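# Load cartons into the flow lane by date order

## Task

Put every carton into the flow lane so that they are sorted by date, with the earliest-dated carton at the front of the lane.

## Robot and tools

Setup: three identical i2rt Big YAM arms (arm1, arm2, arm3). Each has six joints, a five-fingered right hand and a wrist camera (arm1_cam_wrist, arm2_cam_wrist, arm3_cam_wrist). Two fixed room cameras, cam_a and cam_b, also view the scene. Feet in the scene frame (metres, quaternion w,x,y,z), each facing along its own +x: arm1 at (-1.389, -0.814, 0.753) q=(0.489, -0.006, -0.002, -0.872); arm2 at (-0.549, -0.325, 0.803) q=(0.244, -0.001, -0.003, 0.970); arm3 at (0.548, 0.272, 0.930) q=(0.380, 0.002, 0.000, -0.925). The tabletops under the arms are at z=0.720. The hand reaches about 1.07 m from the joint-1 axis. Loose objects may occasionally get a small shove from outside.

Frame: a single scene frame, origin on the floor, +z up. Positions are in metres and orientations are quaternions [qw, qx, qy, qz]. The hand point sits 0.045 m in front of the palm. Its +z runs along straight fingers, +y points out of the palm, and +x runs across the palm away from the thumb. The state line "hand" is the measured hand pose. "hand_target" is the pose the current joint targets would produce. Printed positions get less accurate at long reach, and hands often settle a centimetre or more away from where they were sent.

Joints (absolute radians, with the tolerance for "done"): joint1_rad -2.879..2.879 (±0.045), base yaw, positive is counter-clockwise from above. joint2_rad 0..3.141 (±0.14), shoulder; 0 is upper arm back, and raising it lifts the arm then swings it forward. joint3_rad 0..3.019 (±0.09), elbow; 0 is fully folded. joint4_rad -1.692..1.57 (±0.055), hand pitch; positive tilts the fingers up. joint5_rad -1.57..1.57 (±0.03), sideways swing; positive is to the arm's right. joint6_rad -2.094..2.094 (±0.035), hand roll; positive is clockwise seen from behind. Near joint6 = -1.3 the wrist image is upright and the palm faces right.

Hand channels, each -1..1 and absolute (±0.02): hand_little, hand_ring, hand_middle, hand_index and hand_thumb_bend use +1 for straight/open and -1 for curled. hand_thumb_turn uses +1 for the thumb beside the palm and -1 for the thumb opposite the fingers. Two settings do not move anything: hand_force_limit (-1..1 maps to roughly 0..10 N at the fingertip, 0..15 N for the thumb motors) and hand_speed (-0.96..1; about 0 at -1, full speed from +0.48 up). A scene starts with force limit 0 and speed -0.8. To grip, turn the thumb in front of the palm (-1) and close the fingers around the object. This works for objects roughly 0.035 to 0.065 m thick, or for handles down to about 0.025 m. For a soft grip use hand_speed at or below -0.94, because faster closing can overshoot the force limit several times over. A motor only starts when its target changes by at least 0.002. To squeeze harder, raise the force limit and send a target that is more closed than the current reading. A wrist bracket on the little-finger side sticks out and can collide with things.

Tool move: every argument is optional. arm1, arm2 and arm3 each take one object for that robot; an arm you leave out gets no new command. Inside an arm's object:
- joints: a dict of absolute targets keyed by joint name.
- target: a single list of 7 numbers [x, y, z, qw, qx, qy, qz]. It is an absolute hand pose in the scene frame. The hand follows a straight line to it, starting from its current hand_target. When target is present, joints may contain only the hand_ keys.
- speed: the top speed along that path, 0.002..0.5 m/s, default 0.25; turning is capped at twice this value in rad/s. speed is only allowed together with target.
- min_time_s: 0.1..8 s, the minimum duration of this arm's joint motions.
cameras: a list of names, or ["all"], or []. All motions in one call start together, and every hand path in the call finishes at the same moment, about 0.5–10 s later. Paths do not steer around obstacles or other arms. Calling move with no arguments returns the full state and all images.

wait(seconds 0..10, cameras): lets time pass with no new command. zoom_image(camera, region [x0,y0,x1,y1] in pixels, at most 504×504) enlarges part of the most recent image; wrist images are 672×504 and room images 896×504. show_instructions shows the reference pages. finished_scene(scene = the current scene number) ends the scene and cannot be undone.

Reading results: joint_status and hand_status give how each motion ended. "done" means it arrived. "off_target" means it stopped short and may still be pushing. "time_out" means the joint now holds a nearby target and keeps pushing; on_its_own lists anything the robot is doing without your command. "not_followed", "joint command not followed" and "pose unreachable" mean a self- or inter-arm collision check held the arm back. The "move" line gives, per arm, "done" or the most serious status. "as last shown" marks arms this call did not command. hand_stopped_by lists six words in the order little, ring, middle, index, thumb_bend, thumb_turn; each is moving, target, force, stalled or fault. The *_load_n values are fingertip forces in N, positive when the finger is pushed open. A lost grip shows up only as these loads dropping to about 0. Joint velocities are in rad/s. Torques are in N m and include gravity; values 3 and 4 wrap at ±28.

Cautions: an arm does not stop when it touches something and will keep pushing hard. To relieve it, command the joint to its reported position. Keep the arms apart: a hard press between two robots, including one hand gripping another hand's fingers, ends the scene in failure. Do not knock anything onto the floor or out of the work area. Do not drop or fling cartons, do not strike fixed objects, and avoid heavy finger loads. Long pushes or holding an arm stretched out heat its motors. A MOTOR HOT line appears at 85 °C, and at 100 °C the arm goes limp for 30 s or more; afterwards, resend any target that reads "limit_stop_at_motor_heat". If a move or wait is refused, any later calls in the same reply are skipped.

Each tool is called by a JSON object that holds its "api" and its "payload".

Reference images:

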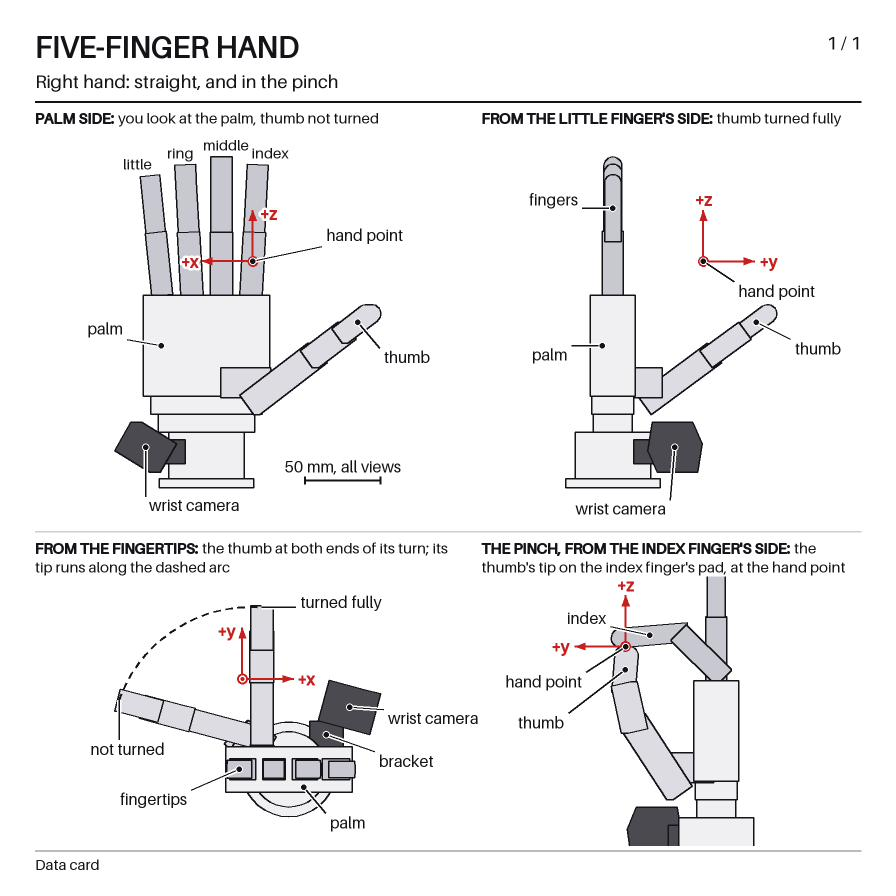

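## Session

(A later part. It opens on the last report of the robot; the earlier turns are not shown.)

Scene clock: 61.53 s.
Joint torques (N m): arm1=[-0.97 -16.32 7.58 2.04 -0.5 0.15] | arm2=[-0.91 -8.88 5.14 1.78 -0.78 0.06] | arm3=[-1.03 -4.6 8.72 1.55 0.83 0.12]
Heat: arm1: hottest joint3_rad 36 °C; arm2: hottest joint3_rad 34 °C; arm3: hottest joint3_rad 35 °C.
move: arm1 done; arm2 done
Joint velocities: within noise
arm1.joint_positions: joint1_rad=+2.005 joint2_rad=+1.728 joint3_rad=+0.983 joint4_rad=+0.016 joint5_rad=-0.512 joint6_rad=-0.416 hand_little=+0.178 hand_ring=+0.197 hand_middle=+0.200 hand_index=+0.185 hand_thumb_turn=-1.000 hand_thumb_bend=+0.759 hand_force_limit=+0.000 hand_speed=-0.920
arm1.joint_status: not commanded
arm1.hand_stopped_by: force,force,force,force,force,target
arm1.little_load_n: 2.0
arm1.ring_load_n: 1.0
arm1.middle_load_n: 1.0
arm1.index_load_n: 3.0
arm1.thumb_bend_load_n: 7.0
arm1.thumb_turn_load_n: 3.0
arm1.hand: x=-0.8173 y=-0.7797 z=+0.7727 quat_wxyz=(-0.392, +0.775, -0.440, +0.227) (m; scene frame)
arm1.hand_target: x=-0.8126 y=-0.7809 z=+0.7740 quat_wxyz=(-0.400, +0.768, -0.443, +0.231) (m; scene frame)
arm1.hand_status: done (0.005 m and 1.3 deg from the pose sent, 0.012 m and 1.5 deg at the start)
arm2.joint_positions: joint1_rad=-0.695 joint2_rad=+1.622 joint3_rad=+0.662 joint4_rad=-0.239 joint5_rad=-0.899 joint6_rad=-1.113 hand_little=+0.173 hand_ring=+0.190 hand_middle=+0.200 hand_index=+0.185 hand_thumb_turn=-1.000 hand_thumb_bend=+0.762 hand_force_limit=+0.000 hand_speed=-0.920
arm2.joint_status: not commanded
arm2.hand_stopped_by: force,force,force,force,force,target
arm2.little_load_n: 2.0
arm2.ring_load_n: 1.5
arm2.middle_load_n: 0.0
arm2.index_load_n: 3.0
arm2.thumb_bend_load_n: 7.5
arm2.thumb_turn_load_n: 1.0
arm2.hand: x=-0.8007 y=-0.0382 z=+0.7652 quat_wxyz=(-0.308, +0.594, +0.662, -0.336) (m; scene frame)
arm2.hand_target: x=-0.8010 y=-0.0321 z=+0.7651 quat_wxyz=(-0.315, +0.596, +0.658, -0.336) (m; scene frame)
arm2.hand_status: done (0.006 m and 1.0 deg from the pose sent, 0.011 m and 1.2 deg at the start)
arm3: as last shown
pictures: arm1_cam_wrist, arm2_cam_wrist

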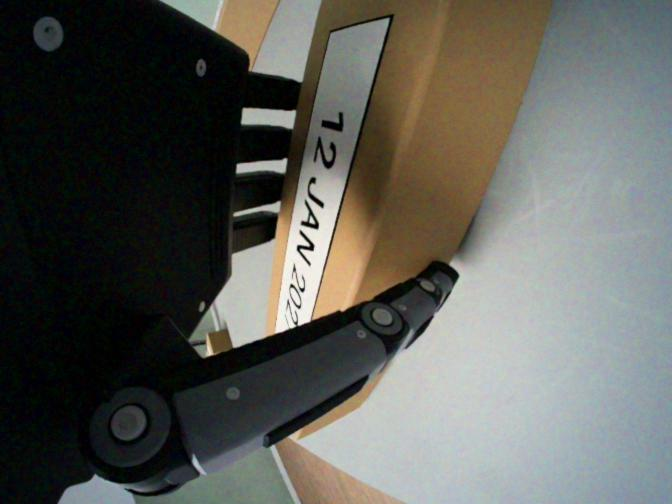

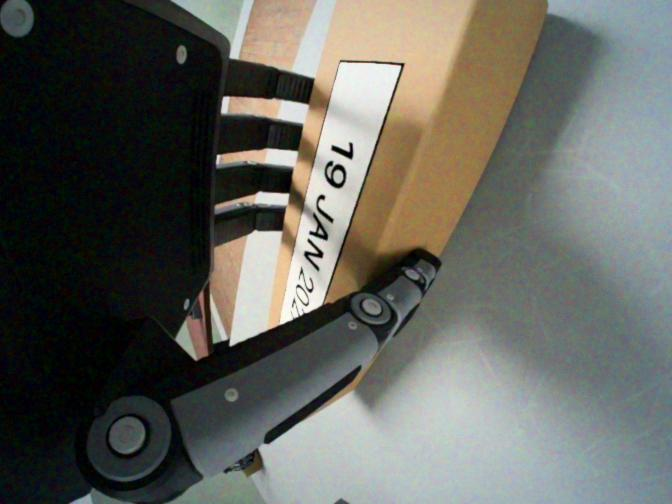

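{"api": "move", "payload": {"arm1": {"target": [-0.8125, -0.7809, 0.762, -0.3999, 0.7683, -0.4436, 0.2309], "speed": 0.03}, "arm2": {"target": [-0.801, -0.032, 0.755, -0.3155, 0.596, 0.658, -0.3365], "speed": 0.03}}}

{"api": "move", "payload": {"arm1": {"target": [-0.8125, -0.7809, 0.752, -0.3999, 0.7683, -0.4436, 0.2309], "speed": 0.03}, "arm2": {"target": [-0.801, -0.032, 0.748, -0.3155, 0.596, 0.658, -0.3365], "speed": 0.03}, "cameras": ["arm1_cam_wrist", "arm2_cam_wrist"]}}

Scene clock: 62.73 s.
Joint torques (N m): arm1=[-0.91 -15.27 7.02 1.88 -0.38 0.1] | arm2=[-0.97 -7.88 4.85 1.91 -0.57 -0.04] | arm3=[-0.91 -4.54 8.69 1.59 0.83 0.11]
Heat: arm1: hottest joint3_rad 36 °C; arm2: hottest joint3_rad 34 °C; arm3: hottest joint3_rad 36 °C.
move: arm1 done; arm2 done
Joint velocities: within noise
arm1.joint_positions: joint1_rad=+2.005 joint2_rad=+1.738 joint3_rad=+0.980 joint4_rad=+0.053 joint5_rad=-0.515 joint6_rad=-0.411 hand_little=+0.178 hand_ring=+0.197 hand_middle=+0.200 hand_index=+0.185 hand_thumb_turn=-1.000 hand_thumb_bend=+0.759 hand_force_limit=+0.000 hand_speed=-0.920
arm1.joint_status: not commanded
arm1.hand_stopped_by: force,force,force,force,force,target
arm1.little_load_n: 2.0
arm1.ring_load_n: 1.0
arm1.middle_load_n: 1.0
arm1.index_load_n: 2.5
arm1.thumb_bend_load_n: 7.5
arm1.thumb_turn_load_n: 2.5
arm1.hand: x=-0.8127 y=-0.7795 z=+0.7709 quat_wxyz=(-0.398, +0.772, -0.437, +0.235) (m; scene frame)
arm1.hand_target: x=-0.8127 y=-0.7809 z=+0.7621 quat_wxyz=(-0.400, +0.768, -0.443, +0.231) (m; scene frame)
arm1.hand_status: done (0.009 m and 1.0 deg from the pose sent, 0.012 m and 1.3 deg at the start)
arm2.joint_positions: joint1_rad=-0.695 joint2_rad=+1.636 joint3_rad=+0.659 joint4_rad=-0.209 joint5_rad=-0.905 joint6_rad=-1.098 hand_little=+0.173 hand_ring=+0.190 hand_middle=+0.200 hand_index=+0.185 hand_thumb_turn=-1.000 hand_thumb_bend=+0.762 hand_force_limit=+0.000 hand_speed=-0.920
arm2.joint_status: not commanded
arm2.hand_stopped_by: force,force,force,force,force,target
arm2.little_load_n: 2.0
arm2.ring_load_n: 1.5
arm2.middle_load_n: 0.0
arm2.index_load_n: 3.0
arm2.thumb_bend_load_n: 6.5
arm2.thumb_turn_load_n: 1.5
arm2.hand: x=-0.8027 y=-0.0368 z=+0.7619 quat_wxyz=(-0.312, +0.595, +0.659, -0.338) (m; scene frame)
arm2.hand_target: x=-0.8009 y=-0.0322 z=+0.7551 quat_wxyz=(-0.315, +0.596, +0.658, -0.336) (m; scene frame)
arm2.hand_status: done (0.009 m and 0.5 deg from the pose sent, 0.012 m and 1.0 deg at the start)
arm3: as last shown
pictures: none

Scene clock: 63.70 s.
Joint torques (N m): arm1=[-0.97 -14.39 6.56 1.77 -0.21 0.02] | arm2=[-0.91 -6.77 4.51 1.96 -0.33 -0.16] | arm3=[-0.97 -4.66 8.72 1.55 0.83 0.12]
Heat: arm1: hottest joint3_rad 36 °C; arm2: hottest joint3_rad 34 °C; arm3: hottest joint3_rad 36 °C.
move: arm1 off_target; arm2 off_target
Joint velocities: within noise
arm1.joint_positions: joint1_rad=+2.005 joint2_rad=+1.747 joint3_rad=+0.977 joint4_rad=+0.083 joint5_rad=-0.519 joint6_rad=-0.403 hand_little=+0.178 hand_ring=+0.197 hand_middle=+0.200 hand_index=+0.185 hand_thumb_turn=-1.000 hand_thumb_bend=+0.759 hand_force_limit=+0.000 hand_speed=-0.920
arm1.joint_status: not commanded
arm1.hand_stopped_by: force,force,force,force,force,target
arm1.little_load_n: 2.0
arm1.ring_load_n: 1.0
arm1.middle_load_n: 1.0
arm1.index_load_n: 2.0
arm1.thumb_bend_load_n: 7.5
arm1.thumb_turn_load_n: 2.5
arm1.hand: x=-0.8090 y=-0.7787 z=+0.7699 quat_wxyz=(-0.404, +0.769, -0.434, +0.240) (m; scene frame)
arm1.hand_target: x=-0.8130 y=-0.7809 z=+0.7524 quat_wxyz=(-0.400, +0.768, -0.444, +0.231) (m; scene frame)
arm1.hand_status: off_target (0.018 m and 1.5 deg from the pose sent, 0.019 m and 1.0 deg at the start)
arm2.joint_positions: joint1_rad=-0.695 joint2_rad=+1.641 joint3_rad=+0.659 joint4_rad=-0.190 joint5_rad=-0.911 joint6_rad=-1.085 hand_little=+0.173 hand_ring=+0.190 hand_middle=+0.200 hand_index=+0.185 hand_thumb_turn=-1.000 hand_thumb_bend=+0.762 hand_force_limit=+0.000 hand_speed=-0.920
arm2.joint_status: not commanded
arm2.hand_stopped_by: force,force,force,force,force,target
arm2.little_load_n: 2.0
arm2.ring_load_n: 1.0
arm2.middle_load_n: 0.0
arm2.index_load_n: 4.0
arm2.thumb_bend_load_n: 6.0
arm2.thumb_turn_load_n: 2.0
arm2.hand: x=-0.8049 y=-0.0350 z=+0.7618 quat_wxyz=(-0.316, +0.595, +0.656, -0.340) (m; scene frame)
arm2.hand_target: x=-0.8007 y=-0.0325 z=+0.7485 quat_wxyz=(-0.315, +0.596, +0.658, -0.336) (m; scene frame)
arm2.hand_status: off_target (0.015 m and 0.5 deg from the pose sent, 0.015 m and 0.5 deg at the start)
arm3: as last shown
pictures: arm1_cam_wrist, arm2_cam_wrist

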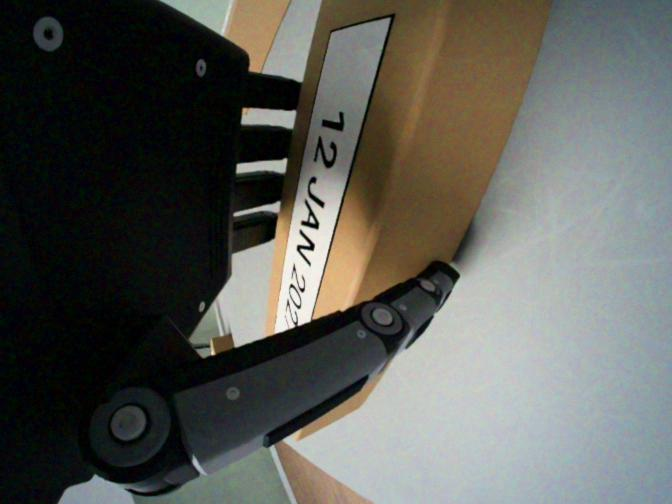

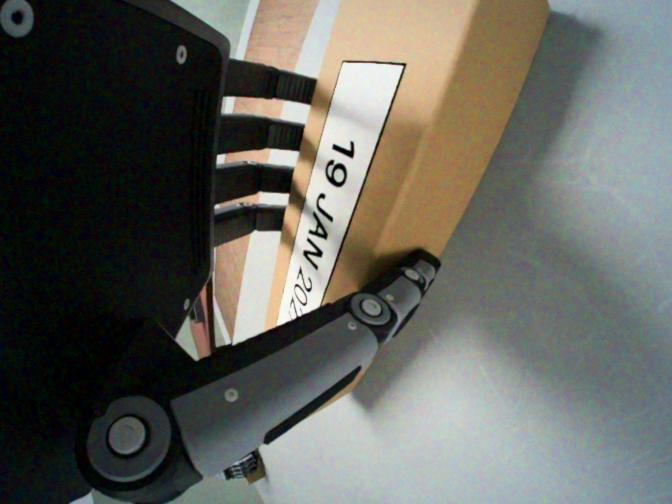

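{"api": "move", "payload": {"arm1": {"joints": {"hand_thumb_bend": 1, "hand_little": 0.7, "hand_ring": 0.7, "hand_middle": 0.7, "hand_index": 0.7, "hand_speed": -0.8}}, "arm2": {"joints": {"hand_thumb_bend": 1, "hand_little": 0.7, "hand_ring": 0.7, "hand_middle": 0.7, "hand_index": 0.7, "hand_speed": -0.8}}}}

{"api": "move", "payload": {"arm1": {"target": [-0.8125, -0.7809, 0.90, -0.3999, 0.7683, -0.4436, 0.2309], "speed": 0.15}, "arm2": {"target": [-0.805, -0.033, 0.90, -0.3155, 0.596, 0.658, -0.3365], "speed": 0.15}, "cameras": ["arm1_cam_wrist", "arm2_cam_wrist"]}}

Scene clock: 65.37 s.
Joint torques (N m): arm1=[-0.91 -14.92 6.56 1.65 -0.21 0.02] | arm2=[-0.85 -8.76 4.37 1.59 -0.44 -0.08] | arm3=[-0.97 -4.6 8.68 1.55 0.84 0.12]
Heat: arm1: hottest joint3_rad 36 °C; arm2: hottest joint3_rad 34 °C; arm3: hottest joint3_rad 36 °C.
move: arm1 done; arm2 done
Joint velocities: within noise
arm1.joint_positions: joint1_rad=+2.005 joint2_rad=+1.752 joint3_rad=+0.977 joint4_rad=+0.086 joint5_rad=-0.519 joint6_rad=-0.403 hand_little=+0.700 hand_ring=+0.700 hand_middle=+0.700 hand_index=+0.700 hand_thumb_turn=-1.000 hand_thumb_bend=+1.000 hand_force_limit=+0.000 hand_speed=-0.800
arm1.joint_status: all done
arm1.hand_stopped_by: target,target,target,target,target,target
arm1.little_load_n: 0.0
arm1.ring_load_n: 0.0
arm1.middle_load_n: -0.5
arm1.index_load_n: 0.0
arm1.thumb_bend_load_n: 0.0
arm1.thumb_turn_load_n: 0.0
arm1.hand: x=-0.8092 y=-0.7787 z=+0.7672 quat_wxyz=(-0.403, +0.769, -0.435, +0.238) (m; scene frame)
arm1.hand_target: x=-0.8131 y=-0.7809 z=+0.7524 quat_wxyz=(-0.400, +0.768, -0.444, +0.231) (m; scene frame)
arm1.hand_status: not commanded
arm2.joint_positions: joint1_rad=-0.695 joint2_rad=+1.663 joint3_rad=+0.659 joint4_rad=-0.176 joint5_rad=-0.909 joint6_rad=-1.093 hand_little=+0.700 hand_ring=+0.700 hand_middle=+0.700 hand_index=+0.700 hand_thumb_turn=-1.000 hand_thumb_bend=+1.000 hand_force_limit=+0.000 hand_speed=-0.800
arm2.joint_status: all done
arm2.hand_stopped_by: target,target,target,target,target,target
arm2.little_load_n: 0.0
arm2.ring_load_n: 0.0
arm2.middle_load_n: 0.0
arm2.index_load_n: 0.0
arm2.thumb_bend_load_n: 0.0
arm2.thumb_turn_load_n: 0.0
arm2.hand: x=-0.8042 y=-0.0350 z=+0.7543 quat_wxyz=(-0.314, +0.595, +0.657, -0.340) (m; scene frame)
arm2.hand_target: x=-0.8007 y=-0.0326 z=+0.7485 quat_wxyz=(-0.315, +0.596, +0.658, -0.336) (m; scene frame)
arm2.hand_status: not commanded
arm3: as last shown
pictures: none

Scene clock: 67.20 s.
Joint torques (N m): arm1=[-1.2 -16.15 13.05 0.65 -0.31 0] | arm2=[-0.03 -8.64 9.78 0.69 -0.42 0.06] | arm3=[-0.85 -4.6 8.69 1.55 0.84 0.11]
Heat: arm1: hottest joint3_rad 37 °C; arm2: hottest joint3_rad 34 °C; arm3: hottest joint3_rad 36 °C.
move: arm1 off_target; arm2 off_target
Joint velocities: within noise
arm1.joint_positions: joint1_rad=+2.005 joint2_rad=+1.545 joint3_rad=+1.085 joint4_rad=-0.290 joint5_rad=-0.519 joint6_rad=-0.403 hand_little=+0.700 hand_ring=+0.700 hand_middle=+0.700 hand_index=+0.700 hand_thumb_turn=-1.000 hand_thumb_bend=+1.000 hand_force_limit=+0.000 hand_speed=-0.800
arm1.joint_status: not commanded
arm1.hand_stopped_by: target,target,target,target,target,target
arm1.little_load_n: 0.0
arm1.ring_load_n: 0.0
arm1.middle_load_n: 0.0
arm1.index_load_n: 0.0
arm1.thumb_bend_load_n: 0.0
arm1.thumb_turn_load_n: 0.0
arm1.hand: x=-0.8285 y=-0.7755 z=+0.8770 quat_wxyz=(-0.392, +0.774, -0.448, +0.214) (m; scene frame)
arm1.hand_target: x=-0.8135 y=-0.7809 z=+0.9002 quat_wxyz=(-0.400, +0.768, -0.444, +0.231) (m; scene frame)
arm1.hand_status: off_target (0.029 m and 2.3 deg from the pose sent, 0.133 m and 1.4 deg at the start)
arm2.joint_positions: joint1_rad=-0.695 joint2_rad=+1.341 joint3_rad=+0.776 joint4_rad=-0.647 joint5_rad=-0.906 joint6_rad=-1.093 hand_little=+0.700 hand_ring=+0.700 hand_middle=+0.700 hand_index=+0.700 hand_thumb_turn=-1.000 hand_thumb_bend=+1.000 hand_force_limit=+0.000 hand_speed=-0.800
arm2.joint_status: not commanded
arm2.hand_stopped_by: target,target,target,target,target,target
arm2.little_load_n: 0.0
arm2.ring_load_n: 0.0
arm2.middle_load_n: 0.0
arm2.index_load_n: 0.0
arm2.thumb_bend_load_n: 0.0
arm2.thumb_turn_load_n: 0.0
arm2.hand: x=-0.7998 y=-0.0471 z=+0.8842 quat_wxyz=(-0.301, +0.602, +0.654, -0.345) (m; scene frame)
arm2.hand_target: x=-0.8048 y=-0.0335 z=+0.9001 quat_wxyz=(-0.315, +0.596, +0.658, -0.336) (m; scene frame)
arm2.hand_status: off_target (0.022 m and 2.1 deg from the pose sent, 0.146 m and 0.4 deg at the start)
arm3: as last shown
pictures: arm1_cam_wrist, arm2_cam_wrist

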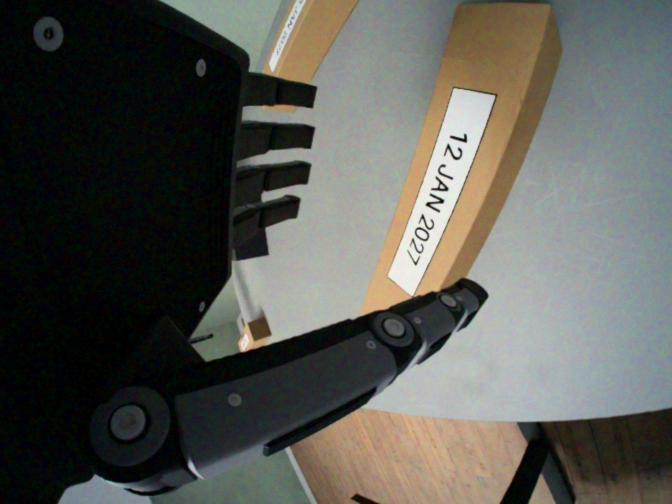

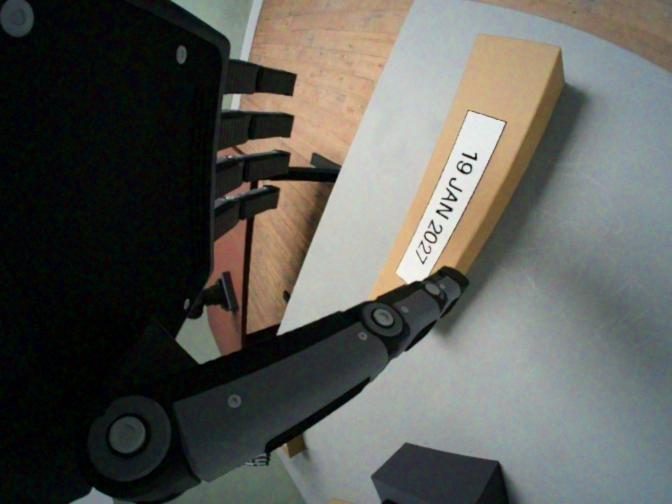

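{"api": "move", "payload": {"arm1": {"joints": {"joint1_rad": 0.6, "joint2_rad": 1.2, "joint3_rad": 0.9, "joint4_rad": -0.4, "joint5_rad": -0.2, "joint6_rad": -0.2}, "min_time_s": 4}, "arm2": {"joints": {"joint1_rad": 1.69, "joint2_rad": 1.40, "joint3_rad": 0.84, "joint4_rad": -0.16, "joint5_rad": 0.536, "joint6_rad": 0.43}, "min_time_s": 4}, "cameras": ["arm2_cam_wrist", "arm3_cam_wrist", "cam_a"]}}

Scene clock: 72.90 s.
Joint torques (N m): arm1=[-1.08 -11.99 8.65 0.83 0.02 0.1] | arm2=[0.85 -7.77 10.48 2.28 0.37 0.1] | arm3=[-1.03 -4.66 8.69 1.57 0.84 0.12]
Heat: arm1: hottest joint3_rad 37 °C; arm2: hottest joint3_rad 35 °C; arm3: hottest joint3_rad 36 °C.
move: arm1 done; arm2 done
Joint velocities: within noise
arm1.joint_positions: joint1_rad=+0.607 joint2_rad=+1.212 joint3_rad=+0.911 joint4_rad=-0.392 joint5_rad=-0.203 joint6_rad=-0.213 hand_little=+0.700 hand_ring=+0.700 hand_middle=+0.700 hand_index=+0.700 hand_thumb_turn=-1.000 hand_thumb_bend=+1.000 hand_force_limit=+0.000 hand_speed=-0.800
arm1.joint_status: all done
arm1.hand_stopped_by: target,target,target,target,target,target
arm1.little_load_n: 0.0
arm1.ring_load_n: 0.0
arm1.middle_load_n: 0.0
arm1.index_load_n: 0.0
arm1.thumb_bend_load_n: 0.0
arm1.thumb_turn_load_n: 0.0
arm1.hand: x=-1.3045 y=-1.2840 z=+0.9354 quat_wxyz=(-0.055, +0.167, -0.885, +0.432) (m; scene frame)
arm1.hand_target: x=-1.3075 y=-1.2787 z=+0.9342 quat_wxyz=(-0.055, +0.157, -0.888, +0.428) (m; scene frame)
arm1.hand_status: not commanded
arm2.joint_positions: joint1_rad=+1.680 joint2_rad=+1.380 joint3_rad=+0.800 joint4_rad=-0.175 joint5_rad=+0.533 joint6_rad=+0.418 hand_little=+0.700 hand_ring=+0.700 hand_middle=+0.700 hand_index=+0.700 hand_thumb_turn=-1.000 hand_thumb_bend=+1.000 hand_force_limit=+0.000 hand_speed=-0.800
arm2.joint_status: all done
arm2.hand_stopped_by: target,target,target,target,target,target
arm2.little_load_n: 0.0
arm2.ring_load_n: 0.0
arm2.middle_load_n: 0.0
arm2.index_load_n: 0.0
arm2.thumb_bend_load_n: 0.0
arm2.thumb_turn_load_n: 0.0
arm2.hand: x=-0.7883 y=-0.7710 z=+0.8904 quat_wxyz=(-0.235, +0.443, +0.776, -0.383) (m; scene frame)
arm2.hand_target: x=-0.7910 y=-0.7917 z=+0.9033 quat_wxyz=(-0.230, +0.445, +0.767, -0.401) (m; scene frame)
arm2.hand_status: not commanded
arm3: as last shown
arm3.middle_load_n: -0.5
pictures: arm2_cam_wrist, arm3_cam_wrist, cam_a

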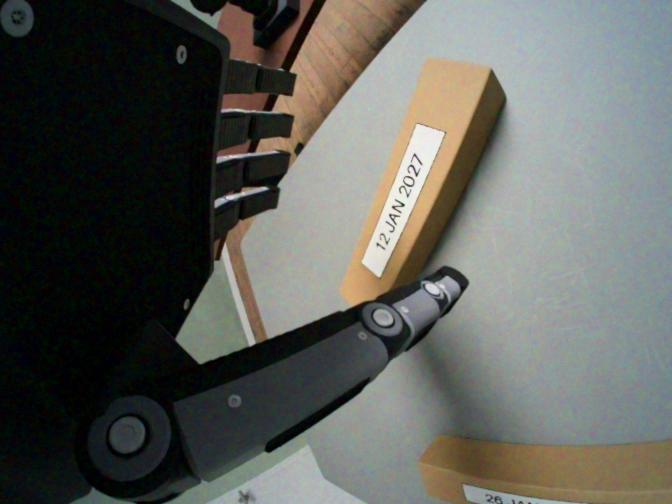

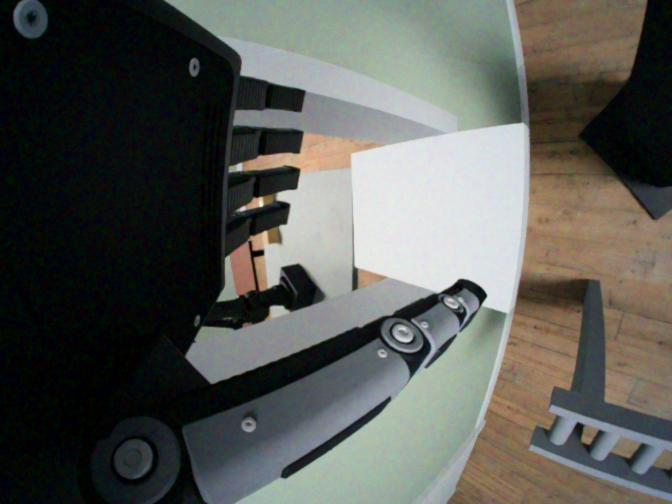

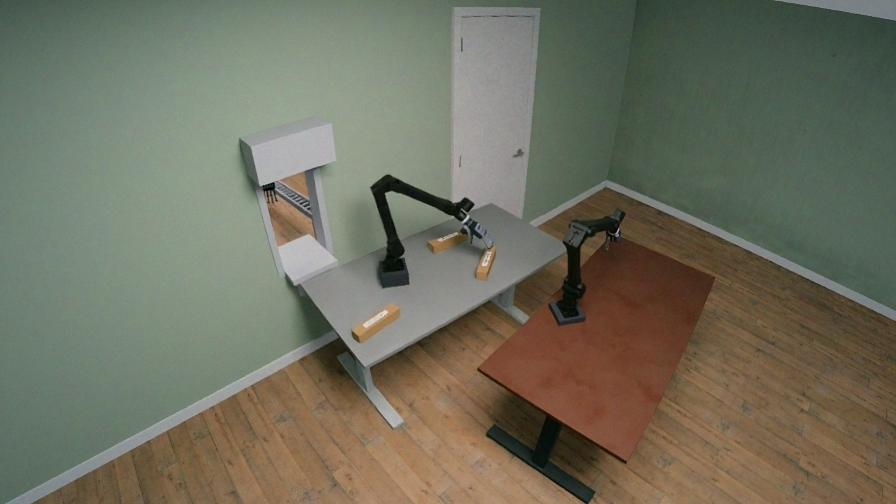

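{"api": "move", "payload": {"arm2": {"target": [-0.828, -0.808, 0.853, -0.2274, 0.4369, 0.7721, -0.4019], "speed": 0.12}, "cameras": ["arm2_cam_wrist"]}}

Scene clock: 75.00 s.
Joint torques (N m): arm1=[-1.08 -11.93 8.66 0.81 0.02 0.09] | arm2=[-1.26 -9.52 9.62 2.36 0.11 -0.07] | arm3=[-0.91 -4.54 8.7 1.55 0.83 0.11]
Heat: arm1: hottest joint3_rad 37 °C; arm2: hottest joint3_rad 35 °C; arm3: hottest joint3_rad 37 °C.
move: arm2 off_target
Joint velocities: within noise
arm1: as last shown
arm1.ring_load_n: -0.5
arm2.joint_positions: joint1_rad=+1.633 joint2_rad=+1.541 joint3_rad=+0.814 joint4_rad=+0.002 joint5_rad=+0.474 joint6_rad=+0.374 hand_little=+0.700 hand_ring=+0.700 hand_middle=+0.700 hand_index=+0.700 hand_thumb_turn=-1.000 hand_thumb_bend=+1.000 hand_force_limit=+0.000 hand_speed=-0.800
arm2.joint_status: not commanded
arm2.hand_stopped_by: target,target,target,target,target,target
arm2.little_load_n: 0.0
arm2.ring_load_n: 0.0
arm2.middle_load_n: 0.0
arm2.index_load_n: 0.0
arm2.thumb_bend_load_n: -0.5
arm2.thumb_turn_load_n: 0.0
arm2.hand: x=-0.8136 y=-0.7940 z=+0.8436 quat_wxyz=(-0.225, +0.436, +0.779, -0.389) (m; scene frame)
arm2.hand_target: x=-0.8276 y=-0.8071 z=+0.8533 quat_wxyz=(-0.227, +0.437, +0.772, -0.402) (m; scene frame)
arm2.hand_status: off_target (0.022 m and 1.7 deg from the pose sent, 0.066 m and 2.4 deg at the start)
arm3.joint_positions: joint1_rad=+0.111 joint2_rad=+1.196 joint3_rad=+0.899 joint4_rad=-0.767 joint5_rad=+0.894 joint6_rad=+1.056 hand_little=+0.700 hand_ring=+0.700 hand_middle=+0.700 hand_index=+0.700 hand_thumb_turn=-1.000 hand_thumb_bend=+1.000 hand_force_limit=+0.000 hand_speed=-0.500
arm3.joint_status: not commanded
arm3.hand_stopped_by: target,target,target,target,target,target
arm3.little_load_n: 0.0
arm3.ring_load_n: 0.0
arm3.middle_load_n: 0.0
arm3.index_load_n: 0.0
arm3.thumb_bend_load_n: 0.0
arm3.thumb_turn_load_n: 0.0
arm3.hand: x=+0.1922 y=+0.0066 z=+1.1068 quat_wxyz=(+0.368, -0.736, -0.482, +0.299) (m; scene frame)
arm3.hand_target: x=+0.1897 y=+0.0014 z=+1.1085 quat_wxyz=(+0.365, -0.740, -0.474, +0.309) (m; scene frame)
arm3.hand_status: not commanded
pictures: arm2_cam_wrist

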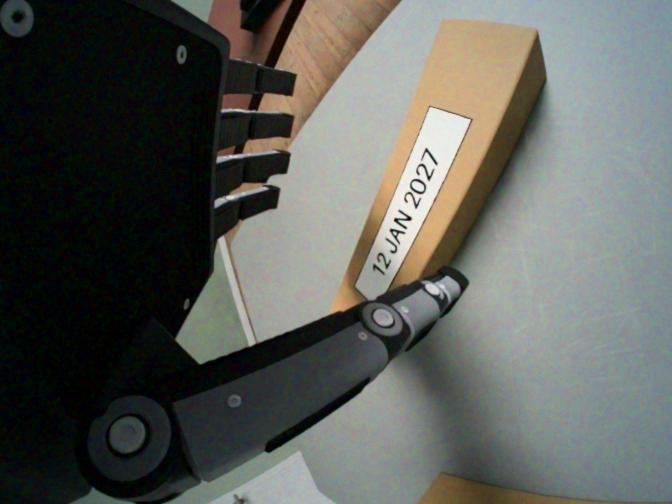

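{"api": "move", "payload": {"arm2": {"target": [-0.831, -0.809, 0.775, -0.2274, 0.4369, 0.7721, -0.4019], "speed": 0.08}, "cameras": ["arm2_cam_wrist"]}}

Scene clock: 77.37 s.
Joint torques (N m): arm1=[-1.03 -11.99 8.66 0.81 0.02 0.09] | arm2=[-1.32 -10.99 5.68 2.4 0.11 -0.07] | arm3=[-0.91 -4.6 8.69 1.57 0.83 0.12]
Heat: arm1: hottest joint3_rad 37 °C; arm2: hottest joint3_rad 35 °C; arm3: hottest joint3_rad 37 °C.
move: arm2 off_target
Joint velocities: within noise
arm1, arm3: as last shown
arm1.ring_load_n: 0.0
arm2.joint_positions: joint1_rad=+1.631 joint2_rad=+1.725 joint3_rad=+0.801 joint4_rad=+0.236 joint5_rad=+0.470 joint6_rad=+0.370 hand_little=+0.700 hand_ring=+0.700 hand_middle=+0.700 hand_index=+0.700 hand_thumb_turn=-1.000 hand_thumb_bend=+1.000 hand_force_limit=+0.000 hand_speed=-0.800
arm2.joint_status: not commanded
arm2.hand_stopped_by: target,target,target,target,target,target
arm2.little_load_n: 0.0
arm2.ring_load_n: 0.0
arm2.middle_load_n: 0.0
arm2.index_load_n: 0.0
arm2.thumb_bend_load_n: 0.0
arm2.thumb_turn_load_n: 0.0
arm2.hand: x=-0.8228 y=-0.8123 z=+0.7818 quat_wxyz=(-0.223, +0.436, +0.772, -0.405) (m; scene frame)
arm2.hand_target: x=-0.8308 y=-0.8089 z=+0.7753 quat_wxyz=(-0.227, +0.437, +0.772, -0.402) (m; scene frame)
arm2.hand_status: off_target (0.011 m and 0.6 deg from the pose sent, 0.072 m and 1.7 deg at the start)
pictures: arm2_cam_wrist

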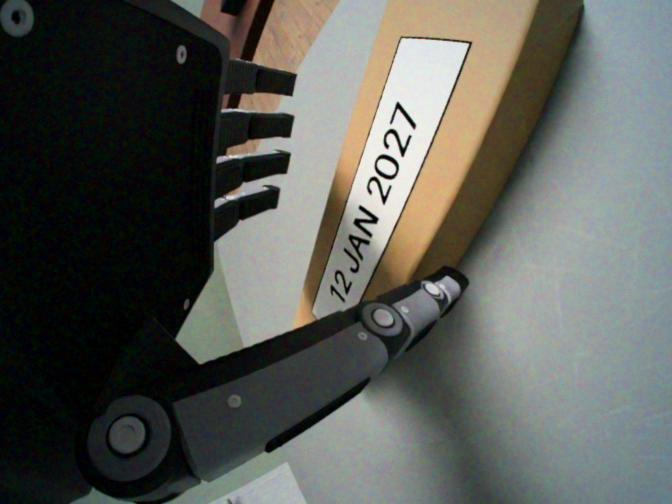

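{"api": "move", "payload": {"arm2": {"target": [-0.826, -0.7935, 0.77, -0.2274, 0.4369, 0.7721, -0.4019], "speed": 0.05}}}

{"api": "move", "payload": {"arm2": {"target": [-0.826, -0.7935, 0.756, -0.2274, 0.4369, 0.7721, -0.4019], "speed": 0.05}, "cameras": ["arm2_cam_wrist"]}}

Scene clock: 79.50 s.
Joint torques (N m): arm1=[-1.03 -12.04 8.68 0.83 0.01 0.1] | arm2=[-1.55 -11.87 5.18 2.44 0.1 -0.09] | arm3=[-0.85 -4.6 8.72 1.54 0.84 0.12]
Heat: arm1: hottest joint3_rad 37 °C; arm2: hottest joint3_rad 35 °C; arm3: hottest joint3_rad 37 °C.
move: arm2 done
Joint velocities: within noise
arm1, arm3: as last shown
arm1.little_load_n: -0.5
arm2.joint_positions: joint1_rad=+1.626 joint2_rad=+1.725 joint3_rad=+0.755 joint4_rad=+0.271 joint5_rad=+0.465 joint6_rad=+0.366 hand_little=+0.700 hand_ring=+0.700 hand_middle=+0.700 hand_index=+0.700 hand_thumb_turn=-1.000 hand_thumb_bend=+1.000 hand_force_limit=+0.000 hand_speed=-0.800
arm2.joint_status: not commanded
arm2.hand_stopped_by: target,target,target,target,target,target
arm2.little_load_n: 0.0
arm2.ring_load_n: 0.0
arm2.middle_load_n: 0.0
arm2.index_load_n: 0.0
arm2.thumb_bend_load_n: 0.0
arm2.thumb_turn_load_n: 0.0
arm2.hand: x=-0.8174 y=-0.7960 z=+0.7693 quat_wxyz=(-0.224, +0.435, +0.775, -0.399) (m; scene frame)
arm2.hand_target: x=-0.8258 y=-0.7934 z=+0.7699 quat_wxyz=(-0.227, +0.437, +0.772, -0.402) (m; scene frame)
arm2.hand_status: done (0.009 m and 0.7 deg from the pose sent, 0.022 m and 0.6 deg at the start)
arm3.ring_load_n: -0.5
arm3.index_load_n: -0.5
arm3.thumb_turn_load_n: 0.5
pictures: none

Scene clock: 80.57 s.
Joint torques (N m): arm1=[-1.08 -11.99 8.68 0.81 0.02 0.1] | arm2=[-1.44 -10.58 5.08 2.39 0.1 -0.07] | arm3=[-0.73 -4.54 8.7 1.55 0.84 0.11]
Heat: arm1: hottest joint3_rad 37 °C; arm2: hottest joint3_rad 35 °C; arm3: hottest joint3_rad 37 °C.
move: arm2 off_target
Joint velocities: within noise
arm1, arm3: as last shown
arm1.little_load_n: 0.0
arm2.joint_positions: joint1_rad=+1.626 joint2_rad=+1.745 joint3_rad=+0.749 joint4_rad=+0.313 joint5_rad=+0.465 joint6_rad=+0.366 hand_little=+0.700 hand_ring=+0.700 hand_middle=+0.700 hand_index=+0.700 hand_thumb_turn=-1.000 hand_thumb_bend=+1.000 hand_force_limit=+0.000 hand_speed=-0.800
arm2.joint_status: not commanded
arm2.hand_stopped_by: target,target,target,target,target,target
arm2.little_load_n: 0.0
arm2.ring_load_n: 0.0
arm2.middle_load_n: 0.0
arm2.index_load_n: 0.0
arm2.thumb_bend_load_n: 0.0
arm2.thumb_turn_load_n: 0.0
arm2.hand: x=-0.8185 y=-0.7982 z=+0.7641 quat_wxyz=(-0.223, +0.436, +0.772, -0.407) (m; scene frame)
arm2.hand_target: x=-0.8257 y=-0.7934 z=+0.7562 quat_wxyz=(-0.227, +0.437, +0.772, -0.402) (m; scene frame)
arm2.hand_status: off_target (0.012 m and 0.7 deg from the pose sent, 0.016 m and 0.7 deg at the start)
arm3.ring_load_n: 0.0
arm3.index_load_n: 0.0
arm3.thumb_turn_load_n: 0.0
pictures: arm2_cam_wrist

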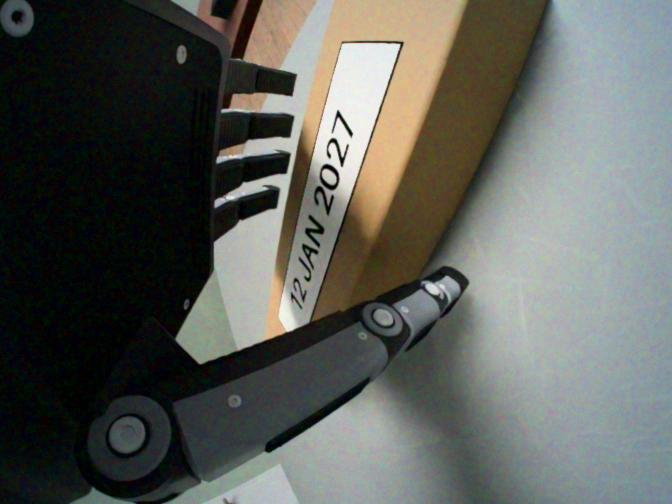

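{"api": "move", "payload": {"arm2": {"joints": {"hand_little": 0.2, "hand_ring": 0.2, "hand_middle": 0.2, "hand_index": 0.2, "hand_thumb_bend": 0, "hand_force_limit": -0.6, "hand_speed": -0.9}}, "arm1": {"joints": {"joint1_rad": 0.3, "joint2_rad": 1.0}, "min_time_s": 2}}}

{"api": "move", "payload": {"arm2": {"joints": {"hand_little": 0, "hand_ring": 0, "hand_middle": 0.05, "hand_index": 0, "hand_speed": -0.94}}}}

{"api": "move", "payload": {"arm2": {"joints": {"hand_thumb_bend": -0.1, "hand_force_limit": 0, "hand_speed": -0.92}}, "cameras": ["arm2_cam_wrist"]}}

Scene clock: 85.10 s.
Joint torques (N m): arm1=[-1.26 -9.41 9.26 1.03 0.03 0.09] | arm2=[-1.44 -10.52 5.12 2.33 0.11 -0.07] | arm3=[-0.91 -4.6 8.66 1.58 0.84 0.11]
Heat: arm1: hottest joint3_rad 37 °C; arm2: hottest joint3_rad 35 °C; arm3: hottest joint3_rad 37 °C.
move: arm1 done; arm2 off_target
Joint velocities: within noise
arm1.joint_positions: joint1_rad=+0.310 joint2_rad=+1.010 joint3_rad=+0.911 joint4_rad=-0.392 joint5_rad=-0.202 joint6_rad=-0.213 hand_little=+0.700 hand_ring=+0.700 hand_middle=+0.700 hand_index=+0.700 hand_thumb_turn=-1.000 hand_thumb_bend=+1.000 hand_force_limit=+0.000 hand_speed=-0.800
arm1.joint_status: all done
arm1.hand_stopped_by: target,target,target,target,target,target
arm1.little_load_n: 0.0
arm1.ring_load_n: 0.0
arm1.middle_load_n: 0.0
arm1.index_load_n: 0.0
arm1.thumb_bend_load_n: 0.0
arm1.thumb_turn_load_n: 0.0
arm1.hand: x=-1.4411 y=-1.2686 z=+1.0265 quat_wxyz=(+0.033, +0.043, -0.852, +0.521) (m; scene frame)
arm1.hand_target: x=-1.4439 y=-1.2633 z=+1.0231 quat_wxyz=(+0.032, +0.032, -0.854, +0.518) (m; scene frame)
arm1.hand_status: not commanded
arm2.joint_positions: joint1_rad=+1.625 joint2_rad=+1.746 joint3_rad=+0.749 joint4_rad=+0.315 joint5_rad=+0.465 joint6_rad=+0.366 hand_little=+0.200 hand_ring=+0.200 hand_middle=+0.208 hand_index=+0.208 hand_thumb_turn=-1.000 hand_thumb_bend=+0.749 hand_force_limit=-0.600 hand_speed=-0.900
arm2.joint_status: hand_thumb_bend off_target (ended at +0.749, target +0.000); the others done
arm2.hand_stopped_by: target,target,force,force,force,target
arm2.little_load_n: 0.0
arm2.ring_load_n: 0.0
arm2.middle_load_n: 2.5
arm2.index_load_n: 2.5
arm2.thumb_bend_load_n: 4.0
arm2.thumb_turn_load_n: 0.0
arm2.hand: x=-0.8186 y=-0.7984 z=+0.7641 quat_wxyz=(-0.223, +0.435, +0.771, -0.407) (m; scene frame)
arm2.hand_target: x=-0.8258 y=-0.7933 z=+0.7562 quat_wxyz=(-0.227, +0.437, +0.772, -0.402) (m; scene frame)
arm2.hand_status: not commanded
arm3: as last shown
pictures: none

Scene clock: 86.07 s.
Joint torques (N m): arm1=[-1.26 -9.41 9.25 1.03 0.03 0.09] | arm2=[-1.44 -10.58 5.09 2.32 0.13 -0.06] | arm3=[-0.85 -4.66 8.69 1.54 0.83 0.12]
Heat: arm1: hottest joint3_rad 37 °C; arm2: hottest joint3_rad 35 °C; arm3: hottest joint3_rad 37 °C.
move: arm2 off_target
Joint velocities: within noise
arm1, arm3: as last shown
arm2.joint_positions: joint1_rad=+1.625 joint2_rad=+1.746 joint3_rad=+0.749 joint4_rad=+0.315 joint5_rad=+0.464 joint6_rad=+0.365 hand_little=+0.162 hand_ring=+0.190 hand_middle=+0.208 hand_index=+0.208 hand_thumb_turn=-1.000 hand_thumb_bend=+0.749 hand_force_limit=-0.600 hand_speed=-0.940
arm2.joint_status: hand_little off_target (ended at +0.162, target +0.000); hand_ring off_target (ended at +0.190, target +0.000); hand_middle off_target (ended at +0.208, target +0.050); hand_index off_target (ended at +0.208, target +0.000); the others done
arm2.hand_stopped_by: force,force,force,force,force,target
arm2.little_load_n: 3.0
arm2.ring_load_n: 1.5
arm2.middle_load_n: 0.5
arm2.index_load_n: 2.0
arm2.thumb_bend_load_n: 5.5
arm2.thumb_turn_load_n: 1.5
arm2.hand: x=-0.8186 y=-0.7984 z=+0.7641 quat_wxyz=(-0.223, +0.435, +0.772, -0.407) (m; scene frame)
arm2.hand_target: x=-0.8258 y=-0.7933 z=+0.7562 quat_wxyz=(-0.227, +0.437, +0.772, -0.402) (m; scene frame)
arm2.hand_status: not commanded
arm3.middle_load_n: -0.5
pictures: none

Scene clock: 86.70 s.
Joint torques (N m): arm1=[-1.26 -9.35 9.25 1.03 0.03 0.09] | arm2=[-1.44 -10.64 5.14 2.32 0.15 -0.07] | arm3=[-0.91 -4.54 8.68 1.54 0.83 0.11]
Heat: arm1: hottest joint3_rad 37 °C; arm2: hottest joint3_rad 35 °C; arm3: hottest joint3_rad 37 °C.
move: arm2 off_target
Joint velocities: within noise
arm1, arm3: as last shown
arm2.joint_positions: joint1_rad=+1.625 joint2_rad=+1.746 joint3_rad=+0.749 joint4_rad=+0.315 joint5_rad=+0.464 joint6_rad=+0.365 hand_little=+0.162 hand_ring=+0.190 hand_middle=+0.208 hand_index=+0.208 hand_thumb_turn=-1.000 hand_thumb_bend=+0.743 hand_force_limit=+0.000 hand_speed=-0.920
arm2.joint_status: hand_thumb_bend off_target (ended at +0.743, target -0.100); the others done
arm2.hand_stopped_by: force,force,force,force,force,target
arm2.little_load_n: 3.5
arm2.ring_load_n: 2.0
arm2.middle_load_n: 1.0
arm2.index_load_n: 2.5
arm2.thumb_bend_load_n: 7.5
arm2.thumb_turn_load_n: 1.5
arm2.hand: x=-0.8185 y=-0.7984 z=+0.7641 quat_wxyz=(-0.223, +0.435, +0.772, -0.407) (m; scene frame)
arm2.hand_target: x=-0.8257 y=-0.7934 z=+0.7562 quat_wxyz=(-0.227, +0.437, +0.772, -0.402) (m; scene frame)
arm2.hand_status: not commanded
arm3.middle_load_n: 0.0
pictures: arm2_cam_wrist

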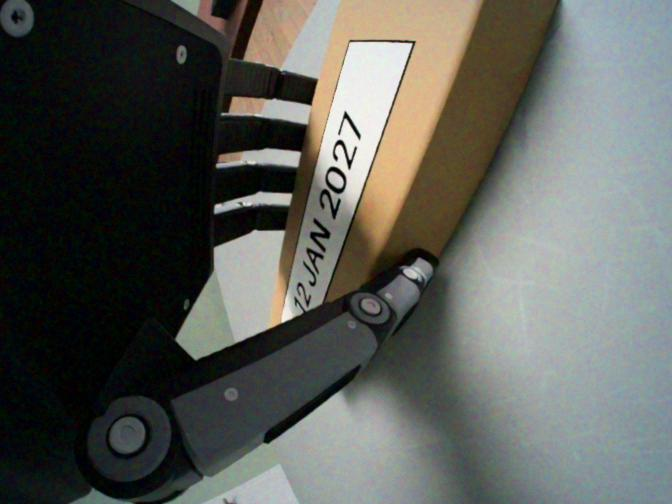

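{"api": "move", "payload": {"arm2": {"target": [-0.826, -0.7935, 0.80, -0.2274, 0.4369, 0.7721, -0.4019], "speed": 0.05}}}

{"api": "move", "payload": {"arm2": {"target": [-0.822, -0.787, 0.95, -0.2274, 0.4369, 0.7721, -0.4019], "speed": 0.12}, "cameras": ["arm2_cam_wrist"]}}

Scene clock: 88.50 s.
Joint torques (N m): arm1=[-1.26 -9.29 9.24 1.02 0.03 0.09] | arm2=[-1.38 -15.21 6.89 1.85 0.23 -0.04] | arm3=[-0.97 -4.54 8.7 1.57 0.83 0.11]
Heat: arm1: hottest joint3_rad 37 °C; arm2: hottest joint3_rad 35 °C; arm3: hottest joint3_rad 37 °C.
move: arm2 off_target
Joint velocities: within noise
arm1, arm3: as last shown
arm1.thumb_turn_load_n: 0.5
arm2.joint_positions: joint1_rad=+1.625 joint2_rad=+1.692 joint3_rad=+0.749 joint4_rad=+0.192 joint5_rad=+0.463 joint6_rad=+0.362 hand_little=+0.162 hand_ring=+0.190 hand_middle=+0.208 hand_index=+0.208 hand_thumb_turn=-1.000 hand_thumb_bend=+0.743 hand_force_limit=+0.000 hand_speed=-0.920
arm2.joint_status: not commanded
arm2.hand_stopped_by: force,force,force,force,force,target
arm2.little_load_n: 2.0
arm2.ring_load_n: 1.0
arm2.middle_load_n: 1.0
arm2.index_load_n: 2.5
arm2.thumb_bend_load_n: 8.0
arm2.thumb_turn_load_n: 2.5
arm2.hand: x=-0.8111 y=-0.7828 z=+0.7705 quat_wxyz=(-0.225, +0.432, +0.788, -0.376) (m; scene frame)
arm2.hand_target: x=-0.8258 y=-0.7931 z=+0.7997 quat_wxyz=(-0.228, +0.437, +0.772, -0.402) (m; scene frame)
arm2.hand_status: off_target (0.035 m and 3.5 deg from the pose sent, 0.037 m and 0.8 deg at the start)
pictures: none

Scene clock: 90.57 s.
Joint torques (N m): arm1=[-1.26 -9.35 9.25 1.02 0.03 0.09] | arm2=[-1.26 -12.22 12.36 1.94 0.3 -0.01] | arm3=[-0.91 -4.66 8.69 1.54 0.84 0.11]
Heat: arm1: hottest joint3_rad 37 °C; arm2: hottest joint3_rad 35 °C; arm3: hottest joint3_rad 37 °C.
move: arm2 off_target
Joint velocities: within noise
arm1: as last shown
arm1.ring_load_n: -0.5
arm1.thumb_turn_load_n: 0.0
arm2.joint_positions: joint1_rad=+1.625 joint2_rad=+1.376 joint3_rad=+0.861 joint4_rad=-0.270 joint5_rad=+0.463 joint6_rad=+0.361 hand_little=+0.162 hand_ring=+0.190 hand_middle=+0.208 hand_index=+0.208 hand_thumb_turn=-1.000 hand_thumb_bend=+0.743 hand_force_limit=+0.000 hand_speed=-0.920
arm2.joint_status: not commanded
arm2.hand_stopped_by: force,force,force,force,force,target
arm2.little_load_n: 2.0
arm2.ring_load_n: 1.0
arm2.middle_load_n: 1.0
arm2.index_load_n: 3.0
arm2.thumb_bend_load_n: 7.5
arm2.thumb_turn_load_n: 2.5
arm2.hand: x=-0.8036 y=-0.7664 z=+0.9032 quat_wxyz=(-0.226, +0.431, +0.795, -0.361) (m; scene frame)
arm2.hand_target: x=-0.8207 y=-0.7845 z=+0.9506 quat_wxyz=(-0.228, +0.437, +0.772, -0.402) (m; scene frame)
arm2.hand_status: off_target (0.054 m and 5.4 deg from the pose sent, 0.180 m and 3.5 deg at the start)
arm3.joint_positions: joint1_rad=+0.111 joint2_rad=+1.196 joint3_rad=+0.899 joint4_rad=-0.767 joint5_rad=+0.894 joint6_rad=+1.056 hand_little=+0.700 hand_ring=+0.700 hand_middle=+0.700 hand_index=+0.700 hand_thumb_turn=-1.000 hand_thumb_bend=+1.000 hand_force_limit=+0.000 hand_speed=-0.500
arm3.joint_status: not commanded
arm3.hand_stopped_by: target,target,target,target,target,target
arm3.little_load_n: 0.0
arm3.ring_load_n: 0.0
arm3.middle_load_n: 0.0
arm3.index_load_n: 0.0
arm3.thumb_bend_load_n: 0.0
arm3.thumb_turn_load_n: 0.0
arm3.hand: x=+0.1922 y=+0.0066 z=+1.1068 quat_wxyz=(+0.368, -0.736, -0.482, +0.299) (m; scene frame)
arm3.hand_target: x=+0.1897 y=+0.0014 z=+1.1085 quat_wxyz=(+0.365, -0.740, -0.474, +0.309) (m; scene frame)
arm3.hand_status: not commanded
pictures: arm2_cam_wrist

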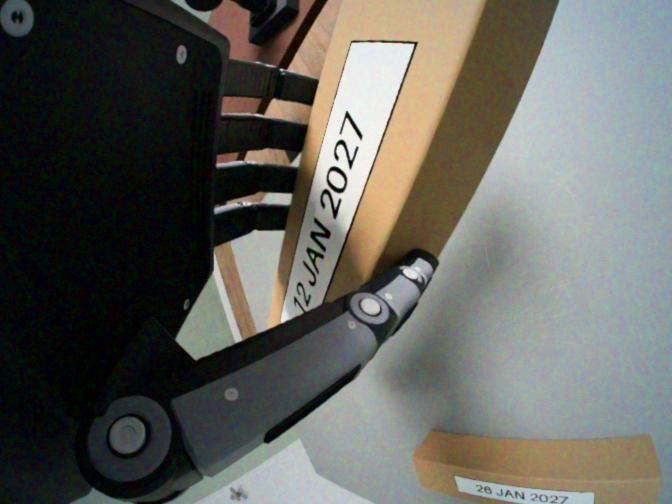

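{"api": "move", "payload": {"arm2": {"joints": {"joint1_rad": 0.2, "joint2_rad": 1.32, "joint3_rad": 0.90, "joint4_rad": -0.30, "joint5_rad": 0.0, "joint6_rad": 0.0}, "min_time_s": 3}}}

{"api": "move", "payload": {"arm2": {"joints": {"joint1_rad": -0.73, "joint2_rad": 1.40, "joint3_rad": 1.06, "joint4_rad": -0.38, "joint5_rad": -0.489, "joint6_rad": -0.382}, "min_time_s": 2.5}}}

{"api": "move", "payload": {"arm2": {"joints": {"joint1_rad": -1.044, "joint2_rad": 1.40, "joint3_rad": 1.07, "joint4_rad": -0.26, "joint5_rad": 0.0, "joint6_rad": 0.0}, "min_time_s": 2.2}}}

{"api": "move", "payload": {"arm2": {"joints": {"joint1_rad": -1.34, "joint2_rad": 1.42, "joint3_rad": 1.07, "joint4_rad": -0.40, "joint5_rad": 0.618, "joint6_rad": 0.521}, "min_time_s": 2.5}, "cameras": ["arm2_cam_wrist", "cam_a"]}}

Scene clock: 94.33 s.
Joint torques (N m): arm1=[-1.32 -9.35 9.25 1.02 0.02 0.09] | arm2=[-0.79 -12.57 10.74 1.84 -0.11 0] | arm3=[-0.91 -4.66 8.69 1.58 0.84 0.12]
Heat: arm1: hottest joint3_rad 37 °C; arm2: hottest joint3_rad 36 °C; arm3: hottest joint3_rad 38 °C.
move: arm2 done
Joint velocities: within noise
arm1, arm3: as last shown
arm2.joint_positions: joint1_rad=+0.209 joint2_rad=+1.359 joint3_rad=+0.861 joint4_rad=-0.303 joint5_rad=+0.003 joint6_rad=+0.007 hand_little=+0.162 hand_ring=+0.190 hand_middle=+0.208 hand_index=+0.208 hand_thumb_turn=-1.000 hand_thumb_bend=+0.743 hand_force_limit=+0.000 hand_speed=-0.920
arm2.joint_status: all done
arm2.hand_stopped_by: force,force,force,force,force,target
arm2.little_load_n: 2.0
arm2.ring_load_n: 1.5
arm2.middle_load_n: 1.0
arm2.index_load_n: 3.0
arm2.thumb_bend_load_n: 7.5
arm2.thumb_turn_load_n: 2.5
arm2.hand: x=-1.0266 y=-0.2172 z=+0.9000 quat_wxyz=(-0.302, +0.744, +0.554, -0.222) (m; scene frame)
arm2.hand_target: x=-1.0415 y=-0.2088 z=+0.9378 quat_wxyz=(-0.332, +0.731, +0.544, -0.243) (m; scene frame)
arm2.hand_status: not commanded
pictures: none

Scene clock: 97.40 s.
Joint torques (N m): arm1=[-1.26 -9.35 9.26 1.02 0.03 0.09] | arm2=[-0.85 -10.11 13.16 1.78 -0.47 0.03] | arm3=[-0.91 -4.54 8.7 1.61 0.83 0.11]
Heat: arm1: hottest joint3_rad 37 °C; arm2: hottest joint3_rad 37 °C; arm3: hottest joint3_rad 38 °C.
move: arm2 done
Joint velocities: within noise
arm1, arm3: as last shown
arm2.joint_positions: joint1_rad=-0.721 joint2_rad=+1.398 joint3_rad=+0.995 joint4_rad=-0.382 joint5_rad=-0.482 joint6_rad=-0.376 hand_little=+0.162 hand_ring=+0.190 hand_middle=+0.208 hand_index=+0.208 hand_thumb_turn=-1.000 hand_thumb_bend=+0.743 hand_force_limit=+0.000 hand_speed=-0.920
arm2.joint_status: all done
arm2.hand_stopped_by: force,force,force,force,force,target
arm2.little_load_n: 2.0
arm2.ring_load_n: 1.5
arm2.middle_load_n: 1.0
arm2.index_load_n: 3.0
arm2.thumb_bend_load_n: 7.5
arm2.thumb_turn_load_n: 2.5
arm2.hand: x=-0.8133 y=+0.1091 z=+0.9504 quat_wxyz=(-0.376, +0.804, +0.408, -0.214) (m; scene frame)
arm2.hand_target: x=-0.8182 y=+0.1325 z=+0.9817 quat_wxyz=(-0.406, +0.789, +0.410, -0.211) (m; scene frame)
arm2.hand_status: not commanded
pictures: none

Scene clock: 100.23 s.
Joint torques (N m): arm1=[-1.26 -9.29 9.26 1.02 0.03 0.09] | arm2=[-1.08 -10.52 13.53 3 0.07 0.17] | arm3=[-0.91 -4.54 8.7 1.55 0.84 0.12]
Heat: arm1: hottest joint3_rad 37 °C; arm2: hottest joint3_rad 38 °C; arm3: hottest joint3_rad 38 °C.
move: arm2 done
Joint velocities: within noise
arm1, arm3: as last shown
arm2.joint_positions: joint1_rad=-1.032 joint2_rad=+1.399 joint3_rad=+1.003 joint4_rad=-0.291 joint5_rad=-0.002 joint6_rad=-0.016 hand_little=+0.162 hand_ring=+0.190 hand_middle=+0.208 hand_index=+0.208 hand_thumb_turn=-1.000 hand_thumb_bend=+0.743 hand_force_limit=+0.000 hand_speed=-0.920
arm2.joint_status: all done
arm2.hand_stopped_by: force,force,force,force,force,target
arm2.little_load_n: 2.0
arm2.ring_load_n: 1.5
arm2.middle_load_n: 1.0
arm2.index_load_n: 2.5
arm2.thumb_bend_load_n: 7.5
arm2.thumb_turn_load_n: 2.5
arm2.hand: x=-0.6042 y=+0.2174 z=+0.9564 quat_wxyz=(-0.430, +0.902, +0.029, -0.005) (m; scene frame)
arm2.hand_target: x=-0.5995 y=+0.2477 z=+0.9983 quat_wxyz=(-0.474, +0.881, +0.016, -0.006) (m; scene frame)
arm2.hand_status: not commanded
arm3.index_load_n: -0.5
pictures: none

Scene clock: 103.40 s.
Joint torques (N m): arm1=[-1.26 -9.35 9.24 1.03 0.03 0.09] | arm2=[-0.97 -10.4 13.29 1.81 0.55 0.16] | arm3=[-0.97 -4.6 8.7 1.58 0.84 0.12]
Heat: arm1: hottest joint3_rad 37 °C; arm2: hottest joint3_rad 39 °C; arm3: hottest joint3_rad 38 °C.
move: arm2 done
Joint velocities: within noise
arm1.joint_positions: joint1_rad=+0.310 joint2_rad=+1.010 joint3_rad=+0.911 joint4_rad=-0.392 joint5_rad=-0.202 joint6_rad=-0.213 hand_little=+0.700 hand_ring=+0.700 hand_middle=+0.700 hand_index=+0.700 hand_thumb_turn=-1.000 hand_thumb_bend=+1.000 hand_force_limit=+0.000 hand_speed=-0.800
arm1.joint_status: not commanded
arm1.hand_stopped_by: target,target,target,target,target,target
arm1.little_load_n: 0.0
arm1.ring_load_n: 0.0
arm1.middle_load_n: 0.0
arm1.index_load_n: 0.0
arm1.thumb_bend_load_n: 0.0
arm1.thumb_turn_load_n: 0.0
arm1.hand: x=-1.4411 y=-1.2686 z=+1.0265 quat_wxyz=(+0.033, +0.043, -0.852, +0.521) (m; scene frame)
arm1.hand_target: x=-1.4439 y=-1.2633 z=+1.0231 quat_wxyz=(+0.032, +0.032, -0.854, +0.518) (m; scene frame)
arm1.hand_status: not commanded
arm2.joint_positions: joint1_rad=-1.328 joint2_rad=+1.419 joint3_rad=+1.003 joint4_rad=-0.403 joint5_rad=+0.611 joint6_rad=+0.505 hand_little=+0.162 hand_ring=+0.190 hand_middle=+0.208 hand_index=+0.208 hand_thumb_turn=-1.000 hand_thumb_bend=+0.743 hand_force_limit=+0.000 hand_speed=-0.920
arm2.joint_status: all done
arm2.hand_stopped_by: force,force,force,force,force,target
arm2.little_load_n: 2.0
arm2.ring_load_n: 1.0
arm2.middle_load_n: 1.0
arm2.index_load_n: 2.5
arm2.thumb_bend_load_n: 7.5
arm2.thumb_turn_load_n: 2.5
arm2.hand: x=-0.3536 y=+0.1755 z=+0.9477 quat_wxyz=(-0.386, +0.782, -0.430, +0.233) (m; scene frame)
arm2.hand_target: x=-0.3401 y=+0.1972 z=+0.9833 quat_wxyz=(-0.416, +0.759, -0.446, +0.228) (m; scene frame)
arm2.hand_status: not commanded
arm3: as last shown
arm3.little_load_n: 0.5
pictures: arm2_cam_wrist, cam_a

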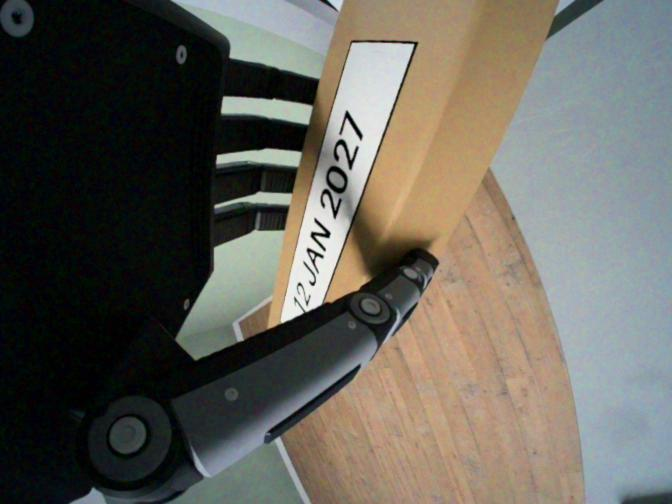

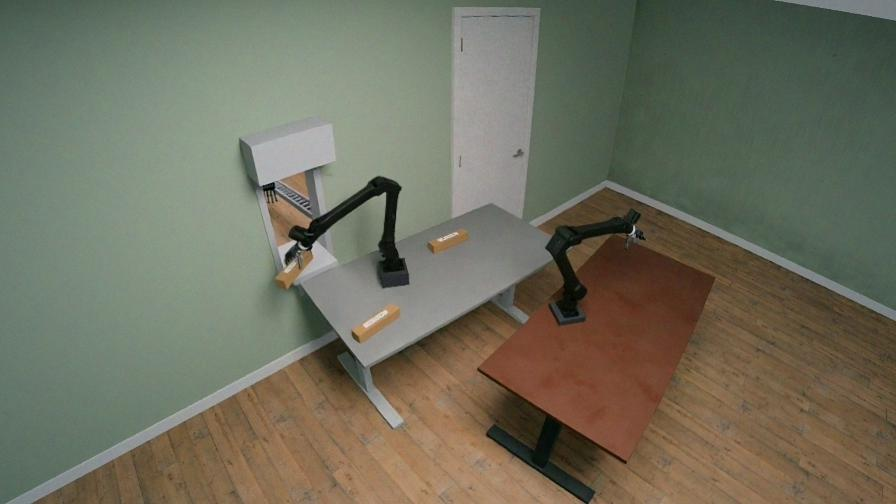

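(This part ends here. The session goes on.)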